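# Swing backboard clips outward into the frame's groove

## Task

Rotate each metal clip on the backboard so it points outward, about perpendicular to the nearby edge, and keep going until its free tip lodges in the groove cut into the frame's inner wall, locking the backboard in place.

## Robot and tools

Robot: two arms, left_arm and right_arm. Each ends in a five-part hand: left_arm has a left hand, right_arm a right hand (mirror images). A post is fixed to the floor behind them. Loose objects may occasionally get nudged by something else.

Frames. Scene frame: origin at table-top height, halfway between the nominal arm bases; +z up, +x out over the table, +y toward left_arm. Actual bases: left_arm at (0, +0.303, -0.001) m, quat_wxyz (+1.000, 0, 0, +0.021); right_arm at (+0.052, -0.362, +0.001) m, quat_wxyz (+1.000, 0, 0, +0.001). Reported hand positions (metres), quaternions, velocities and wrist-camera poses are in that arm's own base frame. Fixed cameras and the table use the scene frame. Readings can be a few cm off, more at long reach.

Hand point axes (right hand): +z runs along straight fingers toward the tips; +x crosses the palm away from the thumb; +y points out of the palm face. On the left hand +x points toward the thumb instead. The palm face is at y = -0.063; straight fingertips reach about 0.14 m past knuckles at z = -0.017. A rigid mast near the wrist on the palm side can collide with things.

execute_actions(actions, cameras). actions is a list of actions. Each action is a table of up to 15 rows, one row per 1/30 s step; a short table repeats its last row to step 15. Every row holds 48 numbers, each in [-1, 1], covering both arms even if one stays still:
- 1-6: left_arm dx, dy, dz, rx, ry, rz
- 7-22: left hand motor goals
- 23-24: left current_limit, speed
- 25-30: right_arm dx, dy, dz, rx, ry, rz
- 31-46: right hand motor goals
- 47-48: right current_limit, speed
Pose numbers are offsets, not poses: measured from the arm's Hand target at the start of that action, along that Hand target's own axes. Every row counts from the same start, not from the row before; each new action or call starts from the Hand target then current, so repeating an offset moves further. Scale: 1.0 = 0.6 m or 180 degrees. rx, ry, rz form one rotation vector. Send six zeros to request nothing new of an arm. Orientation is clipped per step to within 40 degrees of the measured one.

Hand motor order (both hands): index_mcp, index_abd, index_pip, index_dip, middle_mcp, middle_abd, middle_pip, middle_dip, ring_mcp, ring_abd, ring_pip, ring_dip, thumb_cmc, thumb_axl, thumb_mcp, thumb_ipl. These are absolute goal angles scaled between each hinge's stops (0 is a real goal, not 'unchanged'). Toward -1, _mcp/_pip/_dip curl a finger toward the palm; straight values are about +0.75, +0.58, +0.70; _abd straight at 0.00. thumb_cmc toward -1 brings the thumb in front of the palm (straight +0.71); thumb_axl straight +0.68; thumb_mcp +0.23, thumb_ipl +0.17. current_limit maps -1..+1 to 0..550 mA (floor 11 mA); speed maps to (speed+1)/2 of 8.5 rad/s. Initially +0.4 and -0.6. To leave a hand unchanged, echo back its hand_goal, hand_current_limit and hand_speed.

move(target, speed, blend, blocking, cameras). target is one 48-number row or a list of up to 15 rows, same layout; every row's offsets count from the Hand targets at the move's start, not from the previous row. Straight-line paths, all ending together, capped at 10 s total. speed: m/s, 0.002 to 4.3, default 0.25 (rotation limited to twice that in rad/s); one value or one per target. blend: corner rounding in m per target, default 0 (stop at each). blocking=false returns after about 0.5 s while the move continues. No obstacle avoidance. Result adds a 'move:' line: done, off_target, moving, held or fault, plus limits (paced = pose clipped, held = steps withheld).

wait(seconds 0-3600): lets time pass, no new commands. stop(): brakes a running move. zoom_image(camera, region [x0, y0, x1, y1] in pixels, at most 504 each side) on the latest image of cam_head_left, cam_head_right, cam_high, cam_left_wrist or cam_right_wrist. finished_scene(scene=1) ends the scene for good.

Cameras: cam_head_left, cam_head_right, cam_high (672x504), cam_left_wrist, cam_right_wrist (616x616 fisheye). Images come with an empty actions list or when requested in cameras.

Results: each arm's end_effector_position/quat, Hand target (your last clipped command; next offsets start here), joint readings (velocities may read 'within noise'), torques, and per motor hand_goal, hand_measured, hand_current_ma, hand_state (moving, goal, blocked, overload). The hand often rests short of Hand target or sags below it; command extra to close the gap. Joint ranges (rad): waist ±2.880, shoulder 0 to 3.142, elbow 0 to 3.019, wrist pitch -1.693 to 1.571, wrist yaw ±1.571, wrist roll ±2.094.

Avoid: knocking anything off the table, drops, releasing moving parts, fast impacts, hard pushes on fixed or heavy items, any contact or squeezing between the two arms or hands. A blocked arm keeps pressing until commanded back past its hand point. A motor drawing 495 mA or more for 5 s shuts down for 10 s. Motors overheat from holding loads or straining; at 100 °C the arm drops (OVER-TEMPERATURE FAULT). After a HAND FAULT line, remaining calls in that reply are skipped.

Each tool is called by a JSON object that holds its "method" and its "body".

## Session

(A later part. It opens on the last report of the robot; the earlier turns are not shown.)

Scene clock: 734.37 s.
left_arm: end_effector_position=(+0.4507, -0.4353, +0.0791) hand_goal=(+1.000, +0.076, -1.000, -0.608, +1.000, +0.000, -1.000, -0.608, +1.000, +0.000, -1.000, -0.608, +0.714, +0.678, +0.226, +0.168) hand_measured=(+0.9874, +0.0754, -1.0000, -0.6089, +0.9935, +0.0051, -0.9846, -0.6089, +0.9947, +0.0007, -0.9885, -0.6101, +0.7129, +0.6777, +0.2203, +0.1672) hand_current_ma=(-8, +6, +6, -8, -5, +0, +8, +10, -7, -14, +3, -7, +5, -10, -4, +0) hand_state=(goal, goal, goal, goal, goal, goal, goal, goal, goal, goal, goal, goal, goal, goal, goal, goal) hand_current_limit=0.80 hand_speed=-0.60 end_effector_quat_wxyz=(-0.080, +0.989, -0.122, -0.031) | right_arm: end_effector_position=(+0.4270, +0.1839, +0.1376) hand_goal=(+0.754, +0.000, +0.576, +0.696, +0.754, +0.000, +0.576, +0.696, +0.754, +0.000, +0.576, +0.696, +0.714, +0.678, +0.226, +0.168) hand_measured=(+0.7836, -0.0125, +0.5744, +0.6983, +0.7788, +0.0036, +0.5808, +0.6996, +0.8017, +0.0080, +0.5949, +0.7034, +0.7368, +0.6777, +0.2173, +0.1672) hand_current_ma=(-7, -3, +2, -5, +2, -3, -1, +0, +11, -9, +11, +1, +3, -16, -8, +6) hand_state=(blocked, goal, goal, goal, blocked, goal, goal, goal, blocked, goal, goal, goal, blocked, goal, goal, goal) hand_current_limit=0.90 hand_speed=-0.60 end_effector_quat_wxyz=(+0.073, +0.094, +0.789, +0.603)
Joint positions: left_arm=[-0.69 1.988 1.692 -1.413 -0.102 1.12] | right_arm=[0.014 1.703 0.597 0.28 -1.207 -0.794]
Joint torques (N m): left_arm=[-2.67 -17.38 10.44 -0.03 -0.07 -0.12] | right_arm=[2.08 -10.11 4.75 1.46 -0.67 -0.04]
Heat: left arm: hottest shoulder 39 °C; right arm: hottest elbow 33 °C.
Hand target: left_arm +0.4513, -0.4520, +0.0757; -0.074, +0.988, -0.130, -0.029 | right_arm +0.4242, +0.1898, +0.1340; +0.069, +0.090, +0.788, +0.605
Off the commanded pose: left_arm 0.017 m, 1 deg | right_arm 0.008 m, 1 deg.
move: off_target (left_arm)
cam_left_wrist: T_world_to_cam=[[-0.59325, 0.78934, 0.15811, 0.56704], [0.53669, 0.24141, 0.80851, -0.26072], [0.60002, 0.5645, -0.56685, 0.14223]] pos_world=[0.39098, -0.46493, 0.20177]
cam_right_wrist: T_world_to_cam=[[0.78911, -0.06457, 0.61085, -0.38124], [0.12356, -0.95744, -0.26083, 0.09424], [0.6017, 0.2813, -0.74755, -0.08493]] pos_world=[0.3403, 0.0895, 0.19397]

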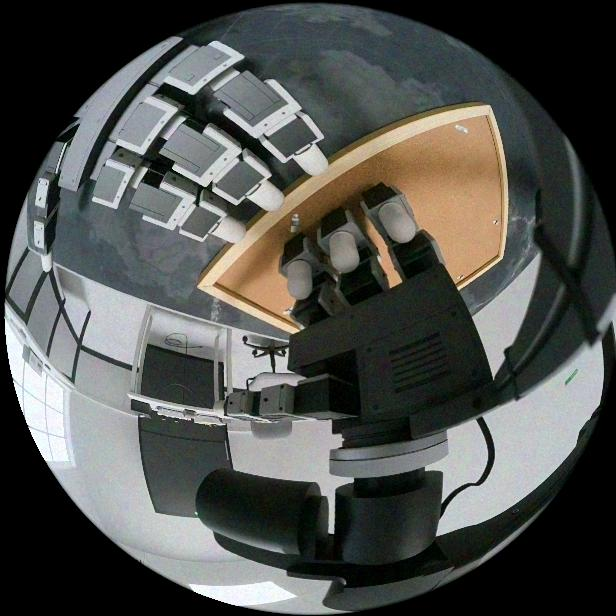

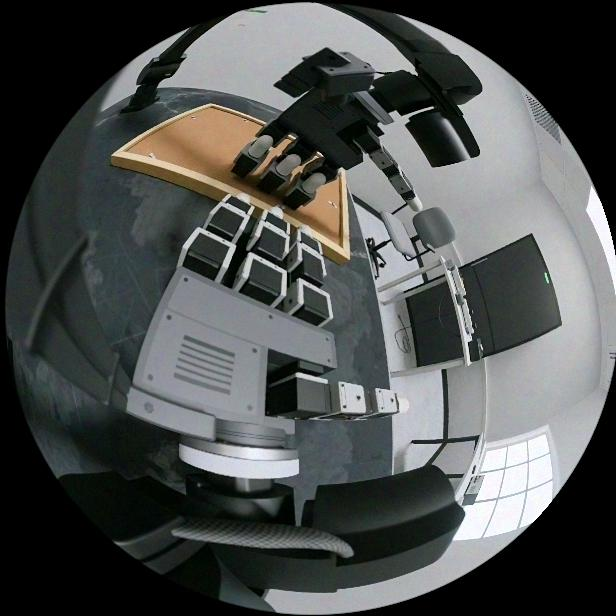

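{"method": "move", "body": {"target": [[-0.005,0.0235,0.0008,0,0,0,1.0,0.076,-1.0,-0.609,1.0,0,-1.0,-0.609,1.0,0,-1.0,-0.609,0.714,0.678,0.226,0.168,0.8,-0.6,0,0,0,0,0,0,0.754,0,0.576,0.696,0.754,0,0.576,0.696,0.754,0,0.576,0.696,0.714,0.678,0.226,0.168,0.9,-0.6]], "speed": 0.04, "cameras": ["cam_left_wrist", "cam_right_wrist"]}}

{"method": "zoom_image", "body": {"camera": "cam_left_wrist", "region": [240, 180, 340, 280]}}

{"method": "zoom_image", "body": {"camera": "cam_right_wrist", "region": [230, 140, 330, 240]}}

Scene clock: 738.37 s.
left_arm: end_effector_position=(+0.4474, -0.4486, +0.0794) hand_goal=(+1.000, +0.076, -1.000, -0.608, +1.000, +0.000, -1.000, -0.608, +1.000, +0.000, -1.000, -0.608, +0.714, +0.678, +0.226, +0.168) hand_measured=(+0.9971, +0.0754, -1.0000, -0.6089, +0.9935, +0.0051, -0.9846, -0.6101, +0.9947, +0.0007, -0.9885, -0.6101, +0.7129, +0.6777, +0.2203, +0.1681) hand_current_ma=(-14, +4, +3, -6, +6, -6, +2, +8, -9, -11, -1, -8, +1, -11, -2, -3) hand_state=(goal, goal, goal, goal, goal, goal, goal, goal, goal, goal, goal, goal, goal, goal, goal, goal) hand_current_limit=0.80 hand_speed=-0.60 end_effector_quat_wxyz=(-0.078, +0.989, -0.120, -0.026) | right_arm: end_effector_position=(+0.4270, +0.1839, +0.1376) hand_goal=(+0.754, +0.000, +0.576, +0.696, +0.754, +0.000, +0.576, +0.696, +0.754, +0.000, +0.576, +0.696, +0.714, +0.678, +0.226, +0.168) hand_measured=(+0.7836, -0.0140, +0.5744, +0.6983, +0.7788, +0.0036, +0.5808, +0.6983, +0.8005, +0.0080, +0.5936, +0.7022, +0.7368, +0.6767, +0.2173, +0.1681) hand_current_ma=(-5, +7, +1, +10, +12, -13, +8, +1, -10, +8, +7, -10, -5, -13, +4, -7) hand_state=(blocked, goal, goal, goal, blocked, goal, goal, goal, blocked, goal, goal, goal, blocked, goal, goal, goal) hand_current_limit=0.90 hand_speed=-0.60 end_effector_quat_wxyz=(+0.073, +0.094, +0.789, +0.603)
Joint positions: left_arm=[-0.711 1.996 1.706 -1.41 -0.1 1.095] | right_arm=[0.014 1.703 0.597 0.28 -1.207 -0.794]
Joint torques (N m): left_arm=[-2.78 -17.38 10.32 -0.12 0.01 -0.1] | right_arm=[2.02 -10.17 4.68 1.5 -0.69 -0.05]
Heat: left arm: hottest shoulder 39 °C; right arm: hottest elbow 33 °C.
Hand target: left_arm +0.4448, -0.4646, +0.0735; -0.074, +0.988, -0.129, -0.029 | right_arm +0.4242, +0.1898, +0.1340; +0.069, +0.090, +0.788, +0.605
Off the commanded pose: left_arm 0.017 m, 1 deg | right_arm 0.008 m, 1 deg.
move: off_target (left_arm)
cam_left_wrist: T_world_to_cam=[[-0.59712, 0.78839, 0.14794, 0.57761], [0.52829, 0.24772, 0.81213, -0.24974], [0.60363, 0.56309, -0.56442, 0.14937]] pos_world=[0.38667, -0.47763, 0.20168]
cam_right_wrist: T_world_to_cam=[[0.78911, -0.06457, 0.61085, -0.38124], [0.12356, -0.95744, -0.26083, 0.09424], [0.6017, 0.2813, -0.74755, -0.08493]] pos_world=[0.3403, 0.0895, 0.19397]

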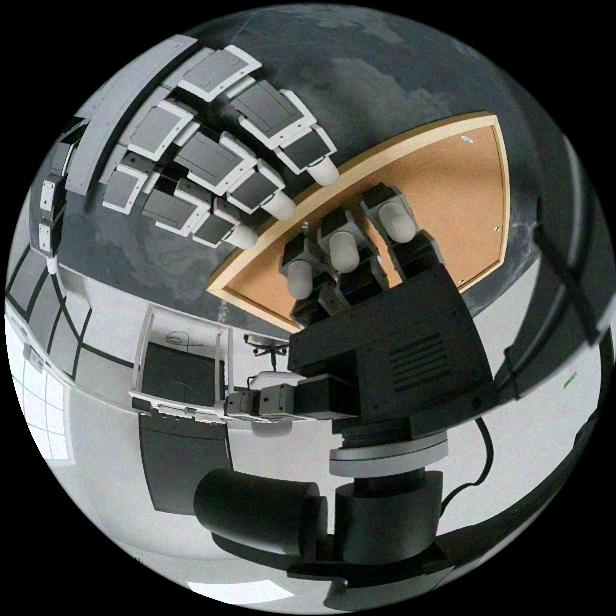

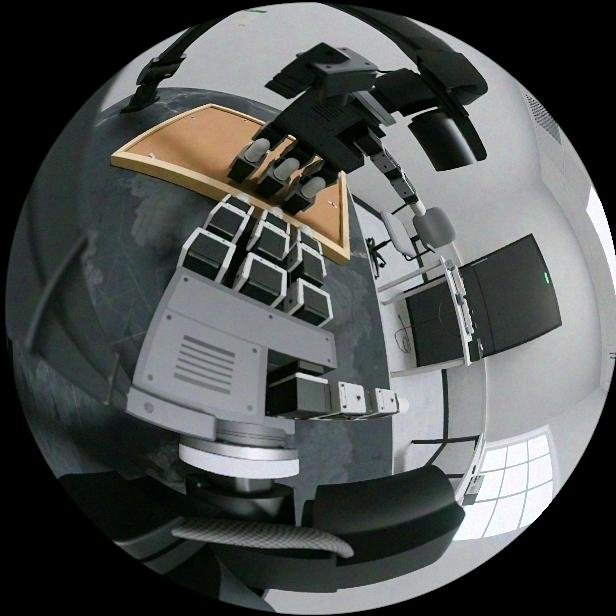

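Scaled by 5.040 from the camera's image (finer frame: 880x880).

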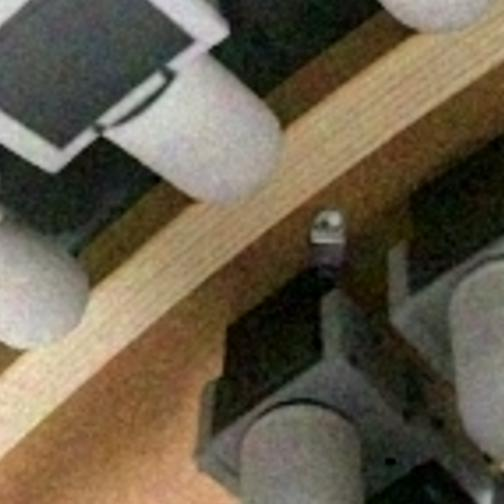

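Scaled by 5.040 from the camera's image (finer frame: 880x880).

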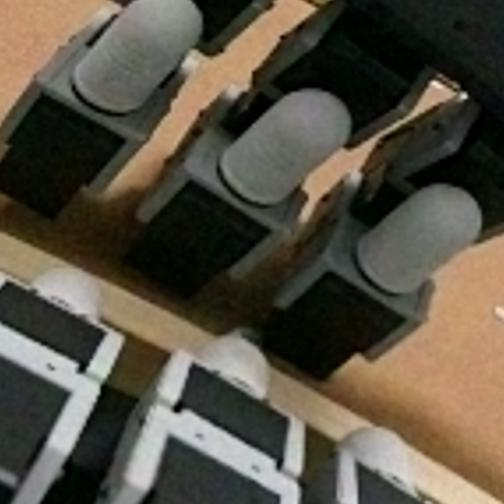

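{"method": "move", "body": {"target": [[0,-0.012,-0.06,0,0,0,1.0,0.076,-1.0,-0.609,1.0,0,-1.0,-0.609,1.0,0,-1.0,-0.609,0.714,0.678,0.226,0.168,0.8,-0.6,0,0,0,0,0,0,0.754,0,0.576,0.696,0.754,0,0.576,0.696,0.754,0,0.576,0.696,0.714,0.678,0.226,0.168,0.9,-0.6],[0.0,-0.14,-0.12,0,0,0,1.0,0,-1.0,-0.609,1.0,0,-1.0,-0.609,1.0,0,-1.0,-0.609,0.714,0.678,0.226,0.168,0.8,-0.6,0,0,0,0,0,0,0.754,0,0.576,0.696,0.754,0,0.576,0.696,0.754,0,0.576,0.696,0.714,0.678,0.226,0.168,0.9,-0.6]], "speed": 0.12, "cameras": ["cam_left_wrist", "cam_right_wrist", "cam_head_left"]}}

{"method": "zoom_image", "body": {"camera": "cam_right_wrist", "region": [200, 100, 360, 260]}}

Scene clock: 753.93 s.
left_arm: end_effector_position=(+0.4661, -0.3967, +0.1376) hand_goal=(+1.000, +0.000, -1.000, -0.608, +1.000, +0.000, -1.000, -0.608, +1.000, +0.000, -1.000, -0.608, +0.714, +0.678, +0.226, +0.168) hand_measured=(+0.9971, +0.0080, -0.9962, -0.6089, +0.9935, +0.0051, -0.9859, -0.6089, +0.9947, +0.0007, -0.9885, -0.6101, +0.7129, +0.6767, +0.2212, +0.1672) hand_current_ma=(-8, +5, +1, -12, -12, -3, +8, +0, -3, -6, +2, -10, -7, -8, -4, +1) hand_state=(goal, goal, goal, goal, goal, goal, goal, goal, goal, goal, goal, goal, goal, goal, goal, goal) hand_current_limit=0.80 hand_speed=-0.60 end_effector_quat_wxyz=(-0.077, +0.988, -0.125, -0.041) | right_arm: end_effector_position=(+0.4270, +0.1839, +0.1376) hand_goal=(+0.754, +0.000, +0.576, +0.696, +0.754, +0.000, +0.576, +0.696, +0.754, +0.000, +0.576, +0.696, +0.714, +0.678, +0.226, +0.168) hand_measured=(+0.7836, -0.0140, +0.5744, +0.6983, +0.7788, +0.0036, +0.5808, +0.6983, +0.8005, +0.0080, +0.5936, +0.7022, +0.7368, +0.6777, +0.2163, +0.1681) hand_current_ma=(-6, +9, +12, +11, +19, +7, +6, -1, +6, -6, +13, -3, +1, -2, +3, +6) hand_state=(blocked, goal, goal, goal, blocked, goal, goal, goal, blocked, goal, goal, goal, blocked, goal, goal, goal) hand_current_limit=0.90 hand_speed=-0.60 end_effector_quat_wxyz=(+0.073, +0.094, +0.789, +0.603)
Joint positions: left_arm=[-0.616 1.93 1.758 -1.544 -0.097 1.2] | right_arm=[0.014 1.703 0.597 0.28 -1.207 -0.794]
Joint torques (N m): left_arm=[-1.26 -20.37 9.81 -0.34 -0.3 0.03] | right_arm=[2.32 -10.23 4.71 1.5 -0.69 -0.06]
Heat: left arm: hottest shoulder 39 °C; right arm: hottest elbow 33 °C.
Hand target: left_arm +0.4694, -0.3954, +0.1560; -0.074, +0.988, -0.130, -0.029 | right_arm +0.4242, +0.1898, +0.1340; +0.069, +0.090, +0.788, +0.605
Off the commanded pose: left_arm 0.019 m, 1 deg | right_arm 0.008 m, 1 deg.
move: off_target (left_arm); target 2's new numbers were sent with left_arm's hand 0.019 m and 1 deg from that target
cam_left_wrist: T_world_to_cam=[[-0.58611, 0.79274, 0.16748, 0.53319], [0.55466, 0.24189, 0.79615, -0.33209], [0.59062, 0.55952, -0.58147, 0.14868]] pos_world=[0.40889, -0.42553, 0.26155]
cam_right_wrist: T_world_to_cam=[[0.78911, -0.06457, 0.61085, -0.38124], [0.12356, -0.95744, -0.26083, 0.09424], [0.6017, 0.2813, -0.74755, -0.08493]] pos_world=[0.3403, 0.0895, 0.19397]
Images, in order (width x height): cam_head_left 672x504, cam_left_wrist 616x616, cam_right_wrist 616x616.

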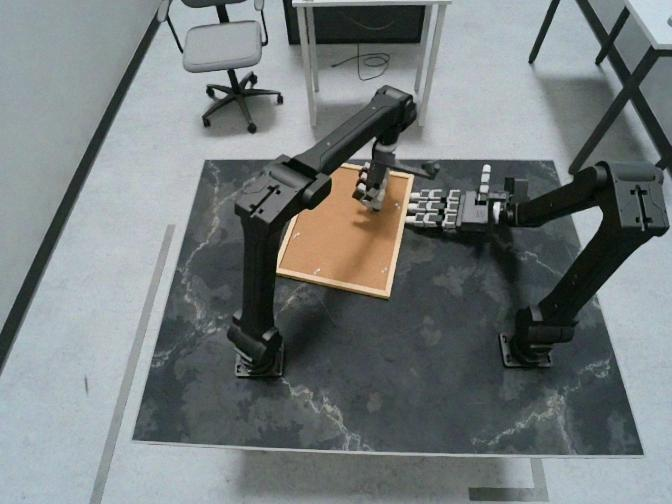

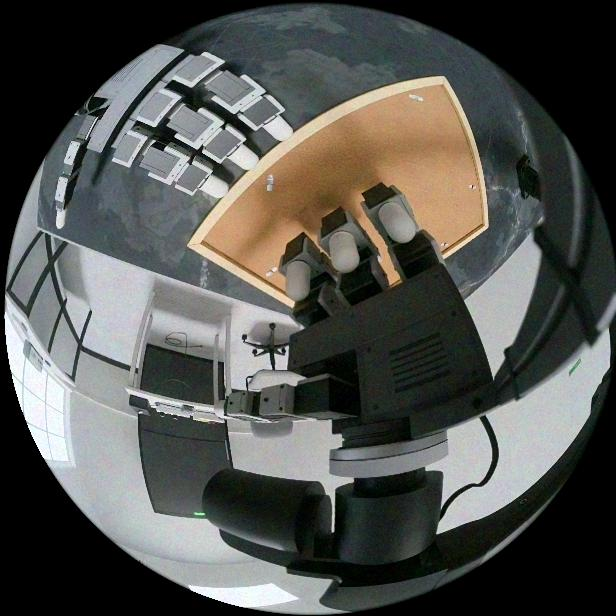

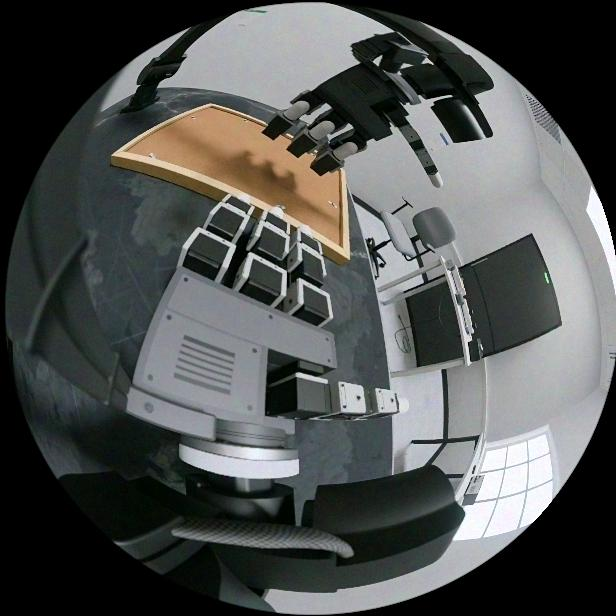

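Scaled by 3.150 from the camera's image (finer frame: 880x880).

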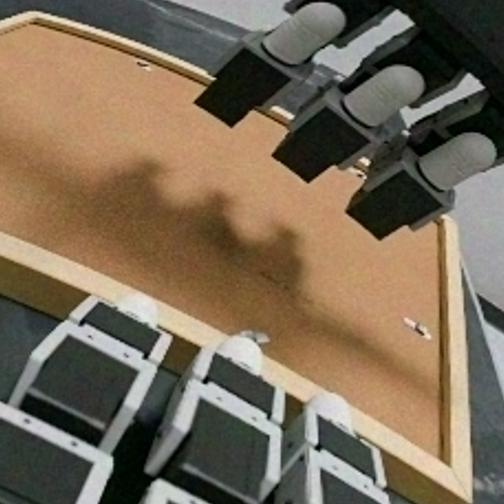

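{"method": "execute_actions", "body": {"actions": [], "cameras": ["all"]}}

Scene clock: 761.80 s.
left_arm: end_effector_position=(+0.4661, -0.3967, +0.1376) hand_goal=(+1.000, +0.000, -1.000, -0.608, +1.000, +0.000, -1.000, -0.608, +1.000, +0.000, -1.000, -0.608, +0.714, +0.678, +0.226, +0.168) hand_measured=(+0.9971, +0.0051, -0.9962, -0.6089, +0.9935, +0.0051, -0.9846, -0.6089, +0.9947, +0.0007, -0.9885, -0.6101, +0.7129, +0.6777, +0.2203, +0.1681) hand_current_ma=(-7, +2, +8, -6, +3, -8, +15, +5, -6, -6, +1, -10, -2, -12, +1, +4) hand_state=(goal, goal, goal, goal, goal, goal, goal, goal, goal, goal, goal, goal, goal, goal, goal, goal) hand_current_limit=0.80 hand_speed=-0.60 end_effector_quat_wxyz=(-0.077, +0.988, -0.125, -0.041) | right_arm: end_effector_position=(+0.4270, +0.1839, +0.1376) hand_goal=(+0.754, +0.000, +0.576, +0.696, +0.754, +0.000, +0.576, +0.696, +0.754, +0.000, +0.576, +0.696, +0.714, +0.678, +0.226, +0.168) hand_measured=(+0.7836, -0.0140, +0.5744, +0.6983, +0.7788, +0.0036, +0.5808, +0.6996, +0.8005, +0.0065, +0.5949, +0.7022, +0.7381, +0.6767, +0.2163, +0.1672) hand_current_ma=(+9, +13, +16, -6, +13, +1, +4, +6, -5, +7, +2, -6, -2, -9, +5, +7) hand_state=(blocked, goal, goal, goal, blocked, goal, goal, goal, blocked, goal, goal, goal, blocked, goal, goal, goal) hand_current_limit=0.90 hand_speed=-0.60 end_effector_quat_wxyz=(+0.073, +0.094, +0.789, +0.603)
Joint positions: left_arm=[-0.616 1.93 1.758 -1.544 -0.097 1.2] | right_arm=[0.014 1.703 0.597 0.28 -1.207 -0.794]
Joint velocities: within noise
Joint torques (N m): left_arm=[-1.14 -20.37 9.81 -0.34 -0.3 0.03] | right_arm=[1.96 -10.23 4.67 1.47 -0.68 -0.06]
Heat: left arm: hottest shoulder 39 °C; right arm: hottest elbow 33 °C.
Hand target: left_arm +0.4694, -0.3954, +0.1560; -0.074, +0.988, -0.130, -0.029 | right_arm +0.4242, +0.1898, +0.1340; +0.069, +0.090, +0.788, +0.605
Off the commanded pose: left_arm 0.019 m, 1 deg | right_arm 0.008 m, 1 deg.
camera_calibration:
cam_left_wrist: T_world_to_cam=[[-0.58611, 0.79274, 0.16748, 0.53319], [0.55466, 0.24189, 0.79615, -0.33209], [0.59062, 0.55952, -0.58147, 0.14868]] pos_world=[0.40889, -0.42553, 0.26155]
cam_right_wrist: T_world_to_cam=[[0.78911, -0.06457, 0.61085, -0.38124], [0.12356, -0.95744, -0.26083, 0.09424], [0.6017, 0.2813, -0.74755, -0.08493]] pos_world=[0.3403, 0.0895, 0.19397]

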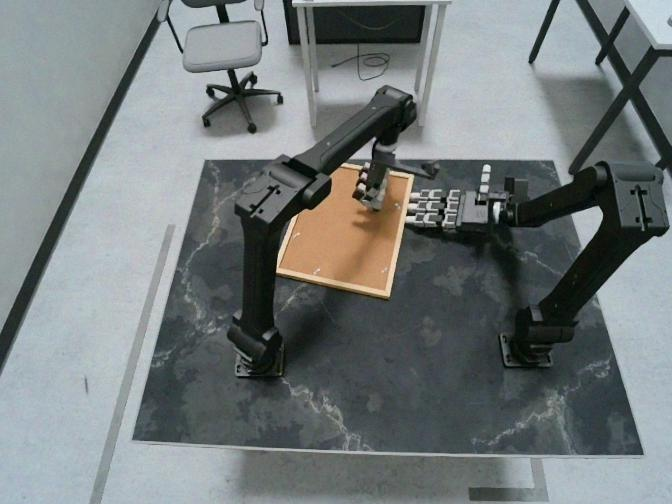

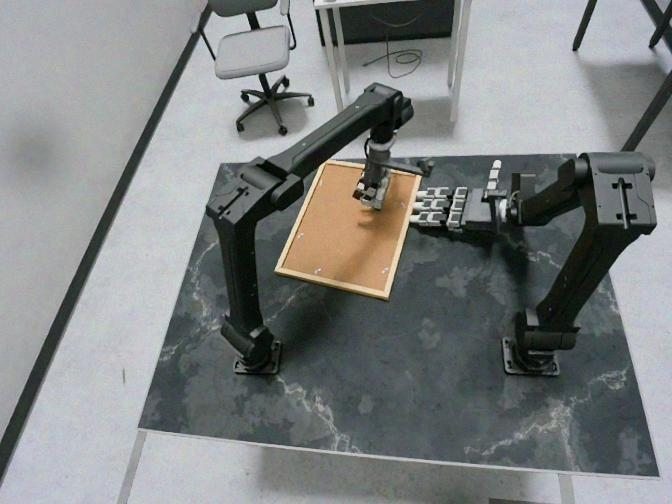

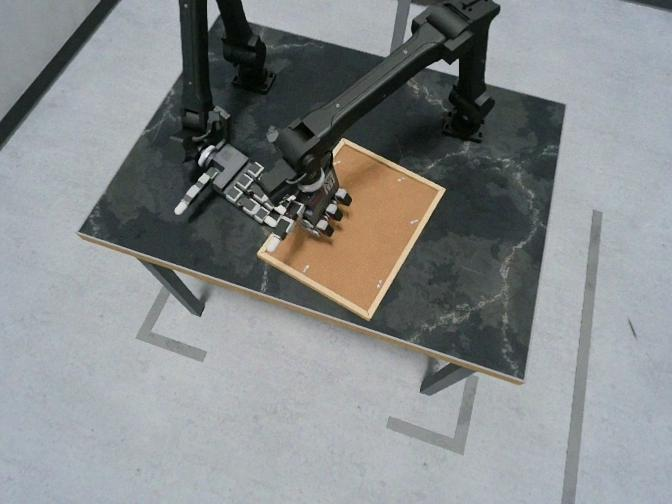

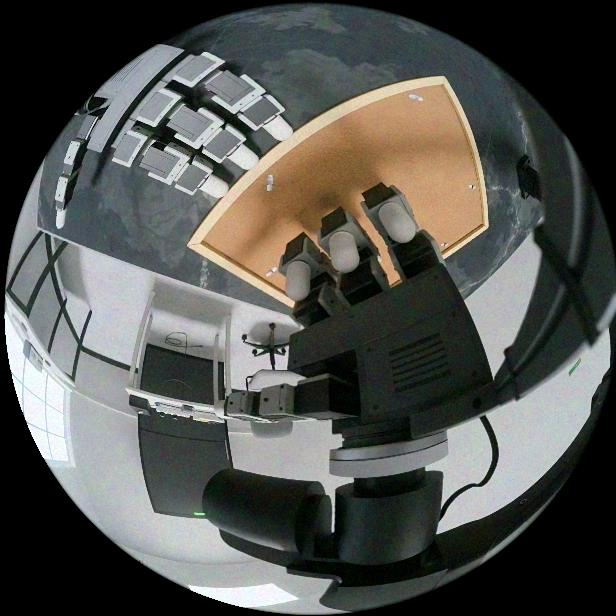

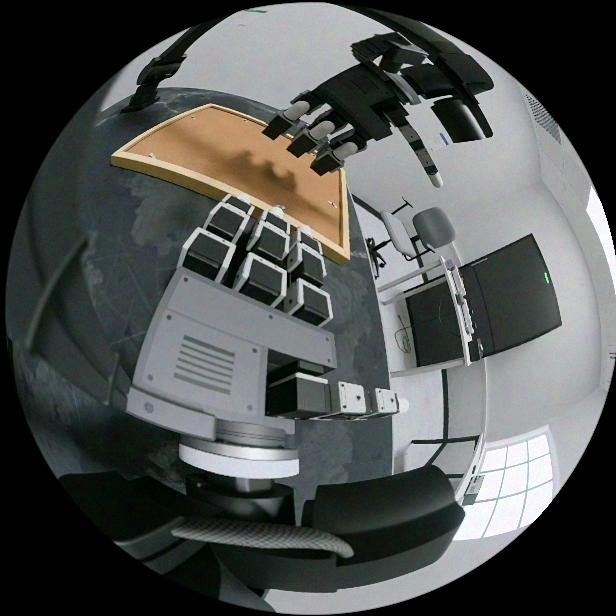

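{"method": "move", "body": {"target": [[0,0,0,0,0,0, 1.0,0,-1.0,-0.608,1.0,0,-1.0,-0.608,1.0,0,-1.0,-0.608,0.714,0.678,0.226,0.168,0.8,-0.6, 0,0,-0.05,0,0,0, 0.754,0,0.576,0.696,0.754,0,0.576,0.696,0.754,0,0.576,0.696,0.714,0.678,0.226,0.168,0.9,-0.6],[0,0,0,0,0,0, 1.0,0,-1.0,-0.608,1.0,0,-1.0,-0.608,1.0,0,-1.0,-0.608,0.714,0.678,0.226,0.168,0.8,-0.6, -0.097,0,-0.05,0,0,0, 0.754,0,0.576,0.696,0.754,0,0.576,0.696,0.754,0,0.576,0.696,0.714,0.678,0.226,0.168,0.9,-0.6],[0,0,0,0,0,0, 1.0,0,-1.0,-0.608,1.0,0,-1.0,-0.608,1.0,0,-1.0,-0.608,0.714,0.678,0.226,0.168,0.8,-0.6, -0.097,0,-0.008,0,0,0, 0.754,0,0.576,0.696,0.754,0,0.576,0.696,0.754,0,0.576,0.696,0.714,0.678,0.226,0.168,0.9,-0.6]], "speed": 0.08, "cameras": ["cam_head_left","cam_right_wrist","cam_left_wrist"]}}

Scene clock: 772.20 s.
left_arm: end_effector_position=(+0.4661, -0.3967, +0.1376) hand_goal=(+1.000, +0.000, -1.000, -0.608, +1.000, +0.000, -1.000, -0.608, +1.000, +0.000, -1.000, -0.608, +0.714, +0.678, +0.226, +0.168) hand_measured=(+0.9971, +0.0065, -0.9962, -0.6089, +0.9935, +0.0051, -0.9846, -0.6089, +0.9947, +0.0007, -0.9885, -0.6101, +0.7129, +0.6767, +0.2203, +0.1672) hand_current_ma=(-4, +8, +5, -6, -4, -7, +3, +9, -2, -12, +5, -12, +0, -10, -11, -1) hand_state=(goal, goal, goal, goal, goal, goal, goal, goal, goal, goal, goal, goal, goal, goal, goal, goal) hand_current_limit=0.80 hand_speed=-0.60 end_effector_quat_wxyz=(-0.077, +0.988, -0.125, -0.041) | right_arm: end_effector_position=(+0.4724, +0.1710, +0.1340) hand_goal=(+0.754, +0.000, +0.576, +0.696, +0.754, +0.000, +0.576, +0.696, +0.754, +0.000, +0.576, +0.696, +0.714, +0.678, +0.226, +0.168) hand_measured=(+0.7836, -0.0140, +0.5744, +0.6996, +0.7812, +0.0021, +0.5808, +0.6983, +0.8017, +0.0095, +0.5949, +0.7009, +0.7381, +0.6777, +0.2163, +0.1672) hand_current_ma=(-3, +5, +20, +1, +9, +2, -11, +11, +6, -10, +14, +11, -5, -2, +4, +10) hand_state=(blocked, goal, goal, goal, blocked, goal, goal, goal, blocked, goal, goal, goal, blocked, goal, goal, goal) hand_current_limit=0.90 hand_speed=-0.60 end_effector_quat_wxyz=(+0.062, +0.094, +0.790, +0.603)
Joint positions: left_arm=[-0.616 1.93 1.758 -1.544 -0.097 1.2] | right_arm=[-0.021 1.784 0.751 0.09 -1.238 -0.9]
Joint torques (N m): left_arm=[-1.14 -20.37 9.81 -0.32 -0.3 0.03] | right_arm=[1.14 -11.63 6.74 1.31 -0.78 -0.07]
Heat: left arm: hottest shoulder 39 °C; right arm: hottest elbow 33 °C.
Hand target: left_arm +0.4694, -0.3954, +0.1560; -0.074, +0.988, -0.130, -0.029 | right_arm +0.4799, +0.1722, +0.1354; +0.069, +0.090, +0.788, +0.605
Off the commanded pose: left_arm 0.019 m, 1 deg | right_arm 0.008 m, 1 deg.
move: done
cam_left_wrist: T_world_to_cam=[[-0.58611, 0.79274, 0.16748, 0.53319], [0.55466, 0.24189, 0.79615, -0.33209], [0.59062, 0.55952, -0.58147, 0.14868]] pos_world=[0.40889, -0.42553, 0.26155]
cam_right_wrist: T_world_to_cam=[[0.80017, -0.05536, 0.59721, -0.42074], [0.13081, -0.95565, -0.26385, 0.0721], [0.58534, 0.28924, -0.75744, -0.10366]] pos_world=[0.38791, 0.07559, 0.19178]
Images, in order (width x height): cam_head_left 672x504, cam_left_wrist 616x616, cam_right_wrist 616x616.

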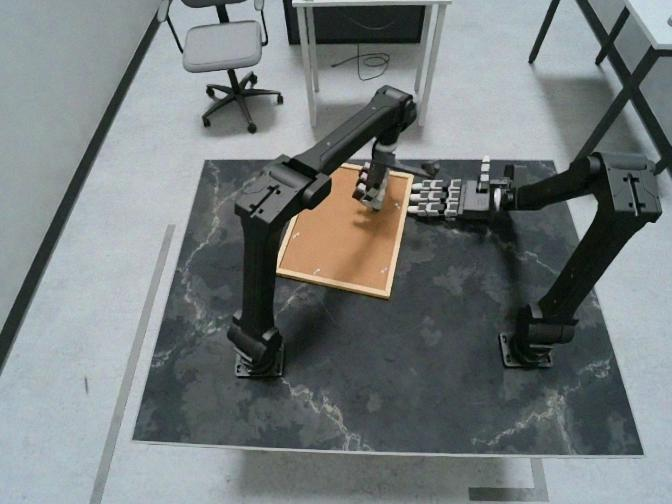

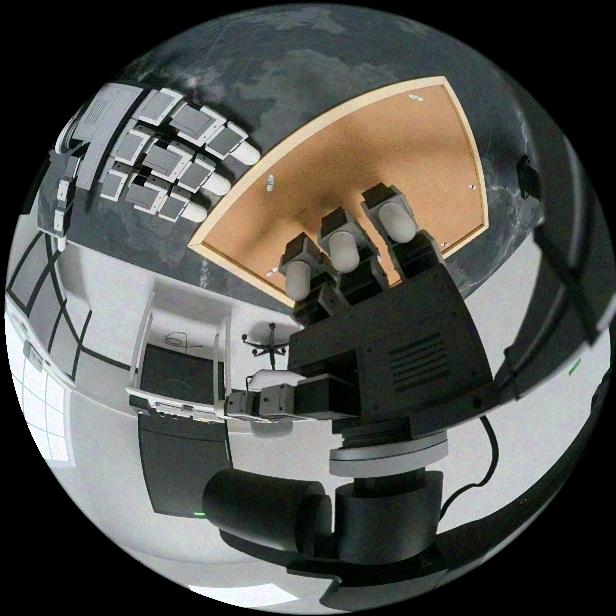

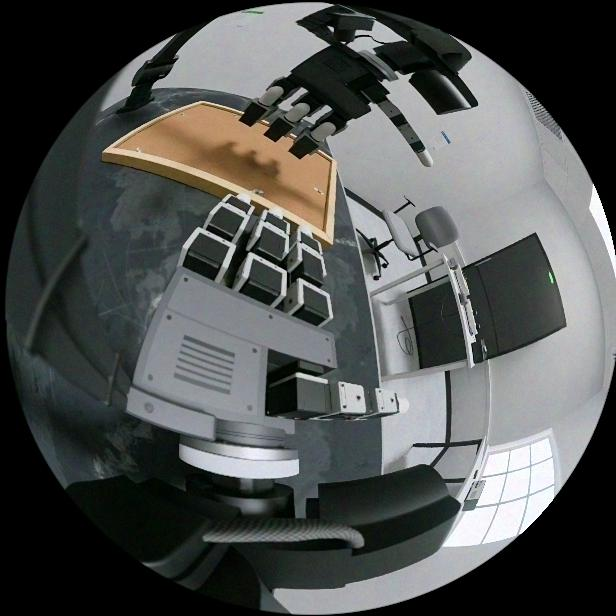

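{"method": "zoom_image", "body": {"camera": "cam_right_wrist", "region": [190, 140, 350, 260]}}

{"method": "zoom_image", "body": {"camera": "cam_left_wrist", "region": [180, 90, 340, 250]}}

Scaled by 3.150 from the camera's image (finer frame: 880x880).

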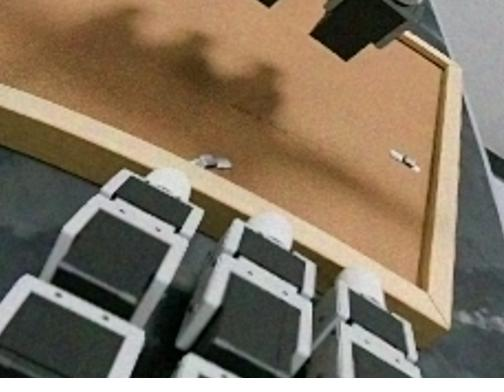

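Scaled by 3.150 from the camera's image (finer frame: 880x880).

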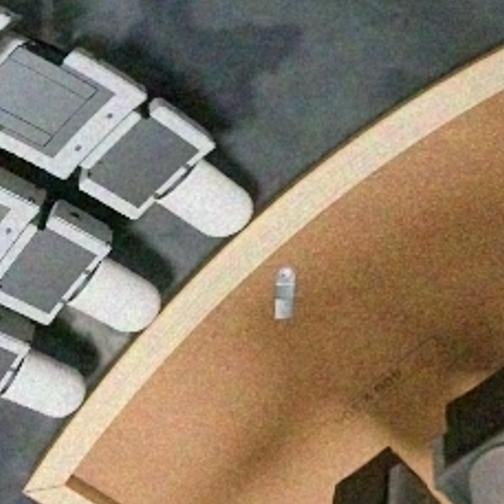

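{"method": "move", "body": {"target": [-0.0153,0.1005,0.0511,0.105,0,0, 1.0,0,-1.0,-0.608,1.0,0,-1.0,-0.608,1.0,0,-1.0,-0.608,0.714,0.678,0.226,0.168,0.8,-0.6, 0,0,0,0,0,0, 0.754,0,0.576,0.696,0.754,0,0.576,0.696,0.754,0,0.576,0.696,0.714,0.678,0.226,0.168,0.9,-0.6], "speed": 0.08, "cameras": ["cam_head_left","cam_right_wrist","cam_left_wrist"]}}

{"method": "zoom_image", "body": {"camera": "cam_right_wrist", "region": [190, 80, 350, 240]}}

{"method": "zoom_image", "body": {"camera": "cam_left_wrist", "region": [180, 130, 380, 330]}}

Scene clock: 781.83 s.
left_arm: end_effector_position=(+0.4394, -0.4340, +0.1045) hand_goal=(+1.000, +0.000, -1.000, -0.608, +1.000, +0.000, -1.000, -0.608, +1.000, +0.000, -1.000, -0.608, +0.714, +0.678, +0.226, +0.168) hand_measured=(+0.9971, +0.0065, -0.9962, -0.6089, +0.9935, +0.0051, -0.9846, -0.6089, +0.9935, -0.0008, -0.9885, -0.6101, +0.7104, +0.6767, +0.2203, +0.1672) hand_current_ma=(-7, +6, +1, -6, -1, -6, +7, +4, -8, -6, +1, -6, -6, -7, +1, -1) hand_state=(goal, goal, goal, goal, goal, goal, goal, goal, goal, goal, goal, goal, goal, goal, goal, goal) hand_current_limit=0.80 hand_speed=-0.60 end_effector_quat_wxyz=(-0.217, +0.967, -0.137, +0.000) | right_arm: end_effector_position=(+0.4726, +0.1710, +0.1338) hand_goal=(+0.754, +0.000, +0.576, +0.696, +0.754, +0.000, +0.576, +0.696, +0.754, +0.000, +0.576, +0.696, +0.714, +0.678, +0.226, +0.168) hand_measured=(+0.7836, -0.0140, +0.5744, +0.6983, +0.7812, +0.0007, +0.5808, +0.6983, +0.8005, +0.0080, +0.5949, +0.7009, +0.7381, +0.6777, +0.2163, +0.1681) hand_current_ma=(-5, +19, +3, -4, +14, -6, +10, -11, -3, -7, +13, -1, -3, -14, -2, +16) hand_state=(blocked, goal, goal, goal, blocked, goal, goal, goal, blocked, goal, goal, goal, blocked, goal, goal, goal) hand_current_limit=0.90 hand_speed=-0.60 end_effector_quat_wxyz=(+0.061, +0.095, +0.790, +0.603)
Joint positions: left_arm=[-0.781 2.029 1.845 -1.659 -0.346 1.023] | right_arm=[-0.021 1.784 0.751 0.09 -1.238 -0.898]
Joint torques (N m): left_arm=[-2.43 -19.55 11.38 -0.68 -0.72 -0.16] | right_arm=[1.14 -11.69 6.67 1.39 -0.78 -0.05]
Heat: left arm: hottest shoulder 39 °C; right arm: hottest elbow 34 °C.
Hand target: left_arm +0.4436, -0.4461, +0.1182; -0.235, +0.963, -0.133, -0.008 | right_arm +0.4799, +0.1722, +0.1353; +0.069, +0.090, +0.788, +0.605
Off the commanded pose: left_arm 0.019 m, 2 deg | right_arm 0.008 m, 1 deg.
joint sent to its limit (left arm) — joint 4 (wrist pitch), lower limit. The joint targets are off in orientation, not in position.
move: off_target (left_arm)
cam_left_wrist: T_world_to_cam=[[-0.57709, 0.75461, 0.3123, 0.51699], [0.46566, -0.01011, 0.88491, -0.36144], [0.67091, 0.6561, -0.34556, 0.14813]] pos_world=[0.36728, -0.49097, 0.20957]
cam_right_wrist: T_world_to_cam=[[0.80124, -0.05587, 0.59573, -0.421], [0.12993, -0.95563, -0.26438, 0.07252], [0.58407, 0.28923, -0.75842, -0.1031]] pos_world=[0.38811, 0.07559, 0.19178]
Images, in order (width x height): cam_head_left 672x504, cam_left_wrist 616x616, cam_right_wrist 616x616.

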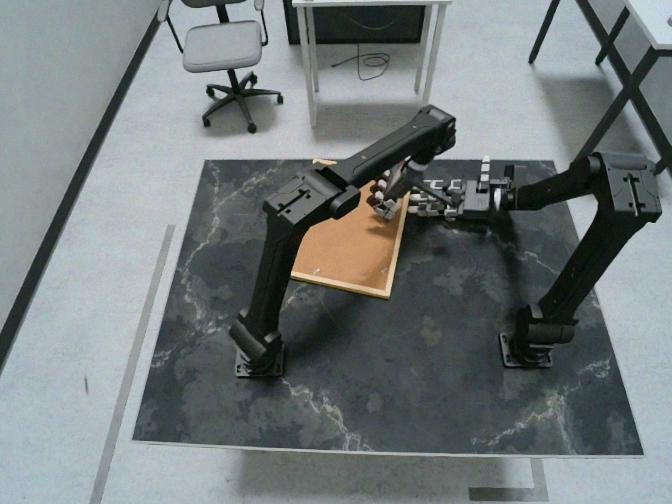

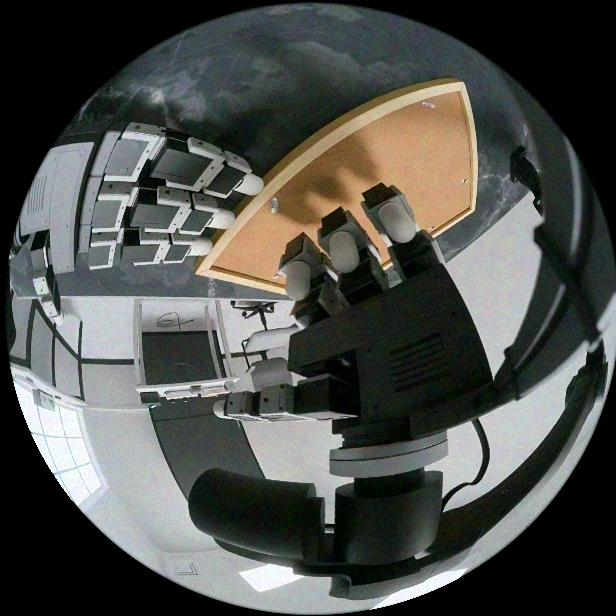

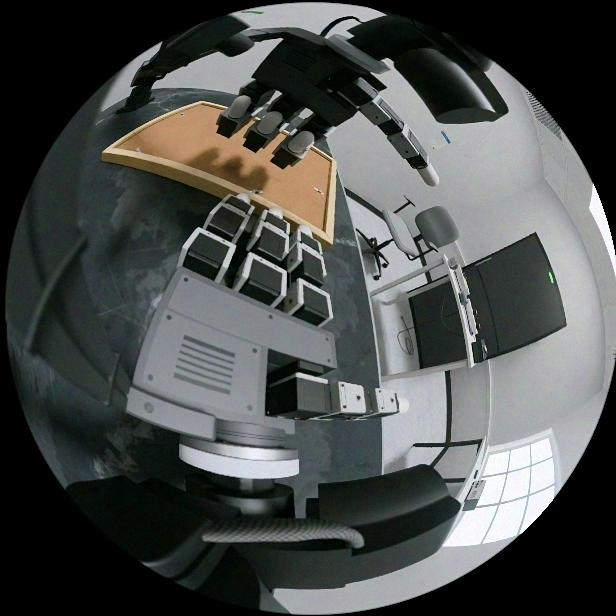

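Scaled by 3.150 from the camera's image (finer frame: 880x880).

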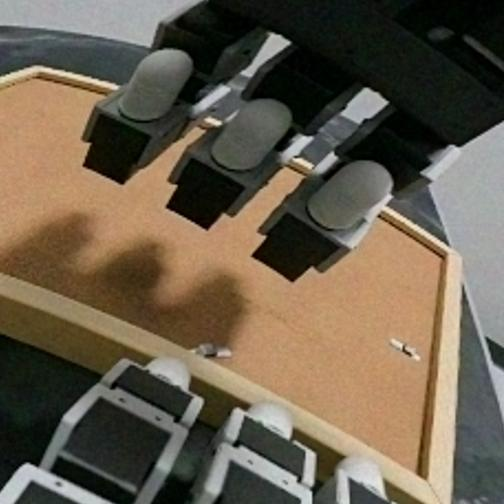

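Scaled by 2.520 from the camera's image (finer frame: 880x880).

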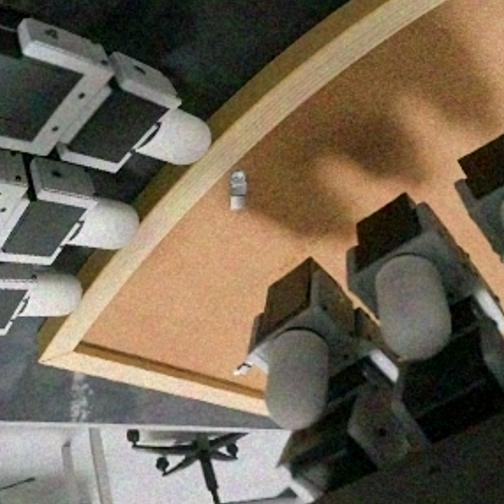

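{"method": "move", "body": {"target": [0.0159,0.0298,0.0585,0,0,0, 1.0,0,-1.0,-0.608,1.0,0,-1.0,-0.608,1.0,0,-1.0,-0.608,0.714,0.678,0.226,0.168,0.8,-0.6, 0,0,0,0,0,0, 0.754,0,0.576,0.696,0.754,0,0.576,0.696,0.754,0,0.576,0.696,0.714,0.678,0.226,0.168,0.9,-0.6], "speed": 0.06, "cameras": ["cam_right_wrist","cam_left_wrist"]}}

{"method": "zoom_image", "body": {"camera": "cam_right_wrist", "region": [190, 120, 310, 240]}}

{"method": "zoom_image", "body": {"camera": "cam_left_wrist", "region": [220, 150, 380, 310]}}

Scene clock: 786.53 s.
left_arm: end_effector_position=(+0.4441, -0.4363, +0.0626) hand_goal=(+1.000, +0.000, -1.000, -0.608, +1.000, +0.000, -1.000, -0.608, +1.000, +0.000, -1.000, -0.608, +0.714, +0.678, +0.226, +0.168) hand_measured=(+0.9971, +0.0065, -0.9962, -0.6089, +0.9935, +0.0051, -0.9846, -0.6089, +0.9947, +0.0007, -0.9885, -0.6101, +0.7104, +0.6777, +0.2203, +0.1681) hand_current_ma=(-3, +2, +9, -6, +1, -2, +7, +7, -10, -10, +3, -5, +4, -11, -4, +4) hand_state=(goal, goal, goal, goal, goal, goal, goal, goal, goal, goal, goal, goal, goal, goal, goal, goal) hand_current_limit=0.80 hand_speed=-0.60 end_effector_quat_wxyz=(-0.237, +0.962, -0.135, -0.021) | right_arm: end_effector_position=(+0.4726, +0.1710, +0.1338) hand_goal=(+0.754, +0.000, +0.576, +0.696, +0.754, +0.000, +0.576, +0.696, +0.754, +0.000, +0.576, +0.696, +0.714, +0.678, +0.226, +0.168) hand_measured=(+0.7836, -0.0140, +0.5744, +0.6983, +0.7812, +0.0021, +0.5808, +0.6983, +0.8017, +0.0095, +0.5949, +0.7009, +0.7381, +0.6777, +0.2173, +0.1672) hand_current_ma=(-9, +15, +19, -8, +16, +3, +3, +1, +7, -10, +13, -5, -2, -13, +19, +21) hand_state=(blocked, goal, goal, goal, blocked, goal, goal, goal, blocked, goal, goal, goal, blocked, goal, goal, goal) hand_current_limit=0.90 hand_speed=-0.60 end_effector_quat_wxyz=(+0.061, +0.095, +0.790, +0.603)
Joint positions: left_arm=[-0.781 2.114 1.869 -1.66 -0.35 1.01] | right_arm=[-0.021 1.784 0.751 0.09 -1.238 -0.898]
Joint torques (N m): left_arm=[-2.26 -20.72 10.97 -0.79 -0.72 -0.17] | right_arm=[1.2 -11.87 6.72 1.33 -0.76 -0.05]
Heat: left arm: hottest shoulder 39 °C; right arm: hottest elbow 34 °C.
Hand target: left_arm +0.4498, -0.4477, +0.0781; -0.235, +0.963, -0.133, -0.008 | right_arm +0.4799, +0.1722, +0.1353; +0.069, +0.090, +0.788, +0.605
Off the commanded pose: left_arm 0.020 m, 2 deg | right_arm 0.008 m, 1 deg.
joint sent to its limit (left arm) — joint 4 (wrist pitch), lower limit. The joint targets still meet the commanded pose.
move: off_target (left_arm)
cam_left_wrist: T_world_to_cam=[[-0.5735, 0.73264, 0.36651, 0.51997], [0.49637, -0.04514, 0.86694, -0.35444], [0.6517, 0.67911, -0.33778, 0.1501]] pos_world=[0.37631, -0.49889, 0.1674]
cam_right_wrist: T_world_to_cam=[[0.80124, -0.05587, 0.59573, -0.421], [0.12993, -0.95563, -0.26438, 0.07252], [0.58407, 0.28923, -0.75842, -0.1031]] pos_world=[0.38811, 0.07559, 0.19178]
Images, in order (width x height): cam_left_wrist 616x616, cam_right_wrist 616x616.

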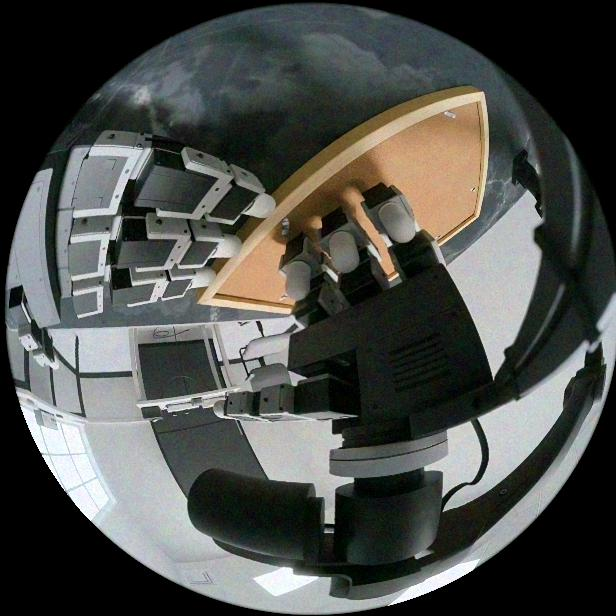

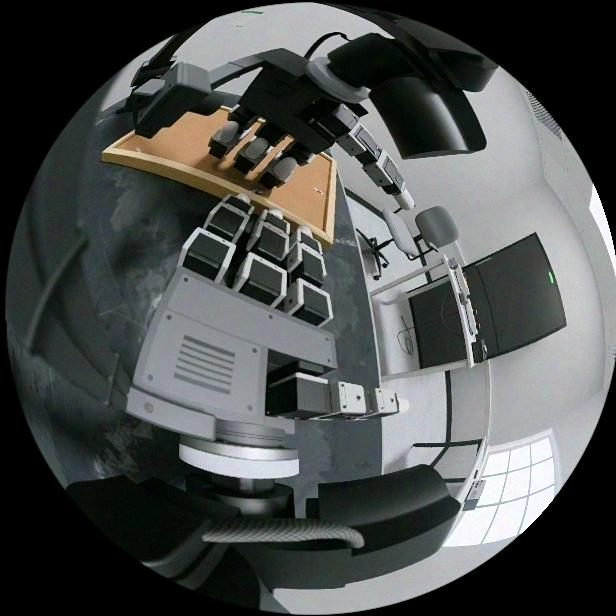

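Scaled by 4.200 from the camera's image (finer frame: 880x880).

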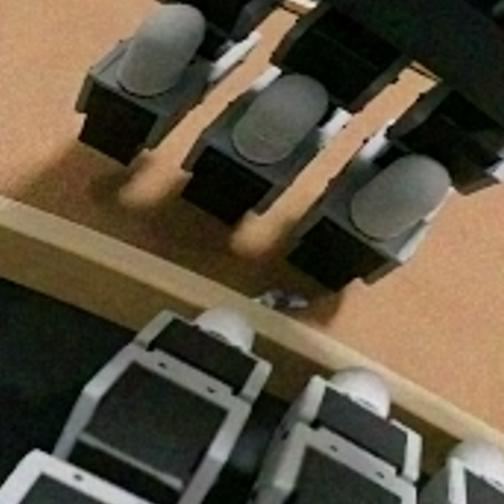

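Scaled by 3.150 from the camera's image (finer frame: 880x880).

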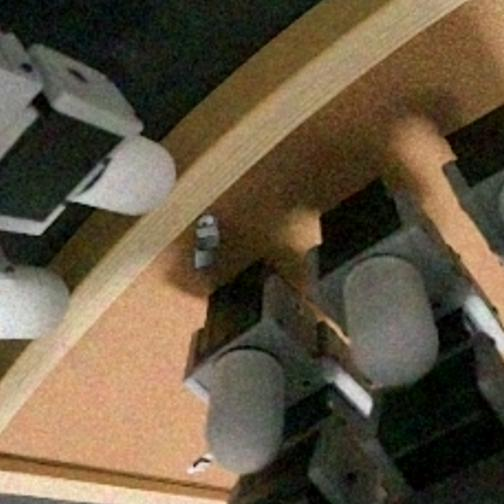

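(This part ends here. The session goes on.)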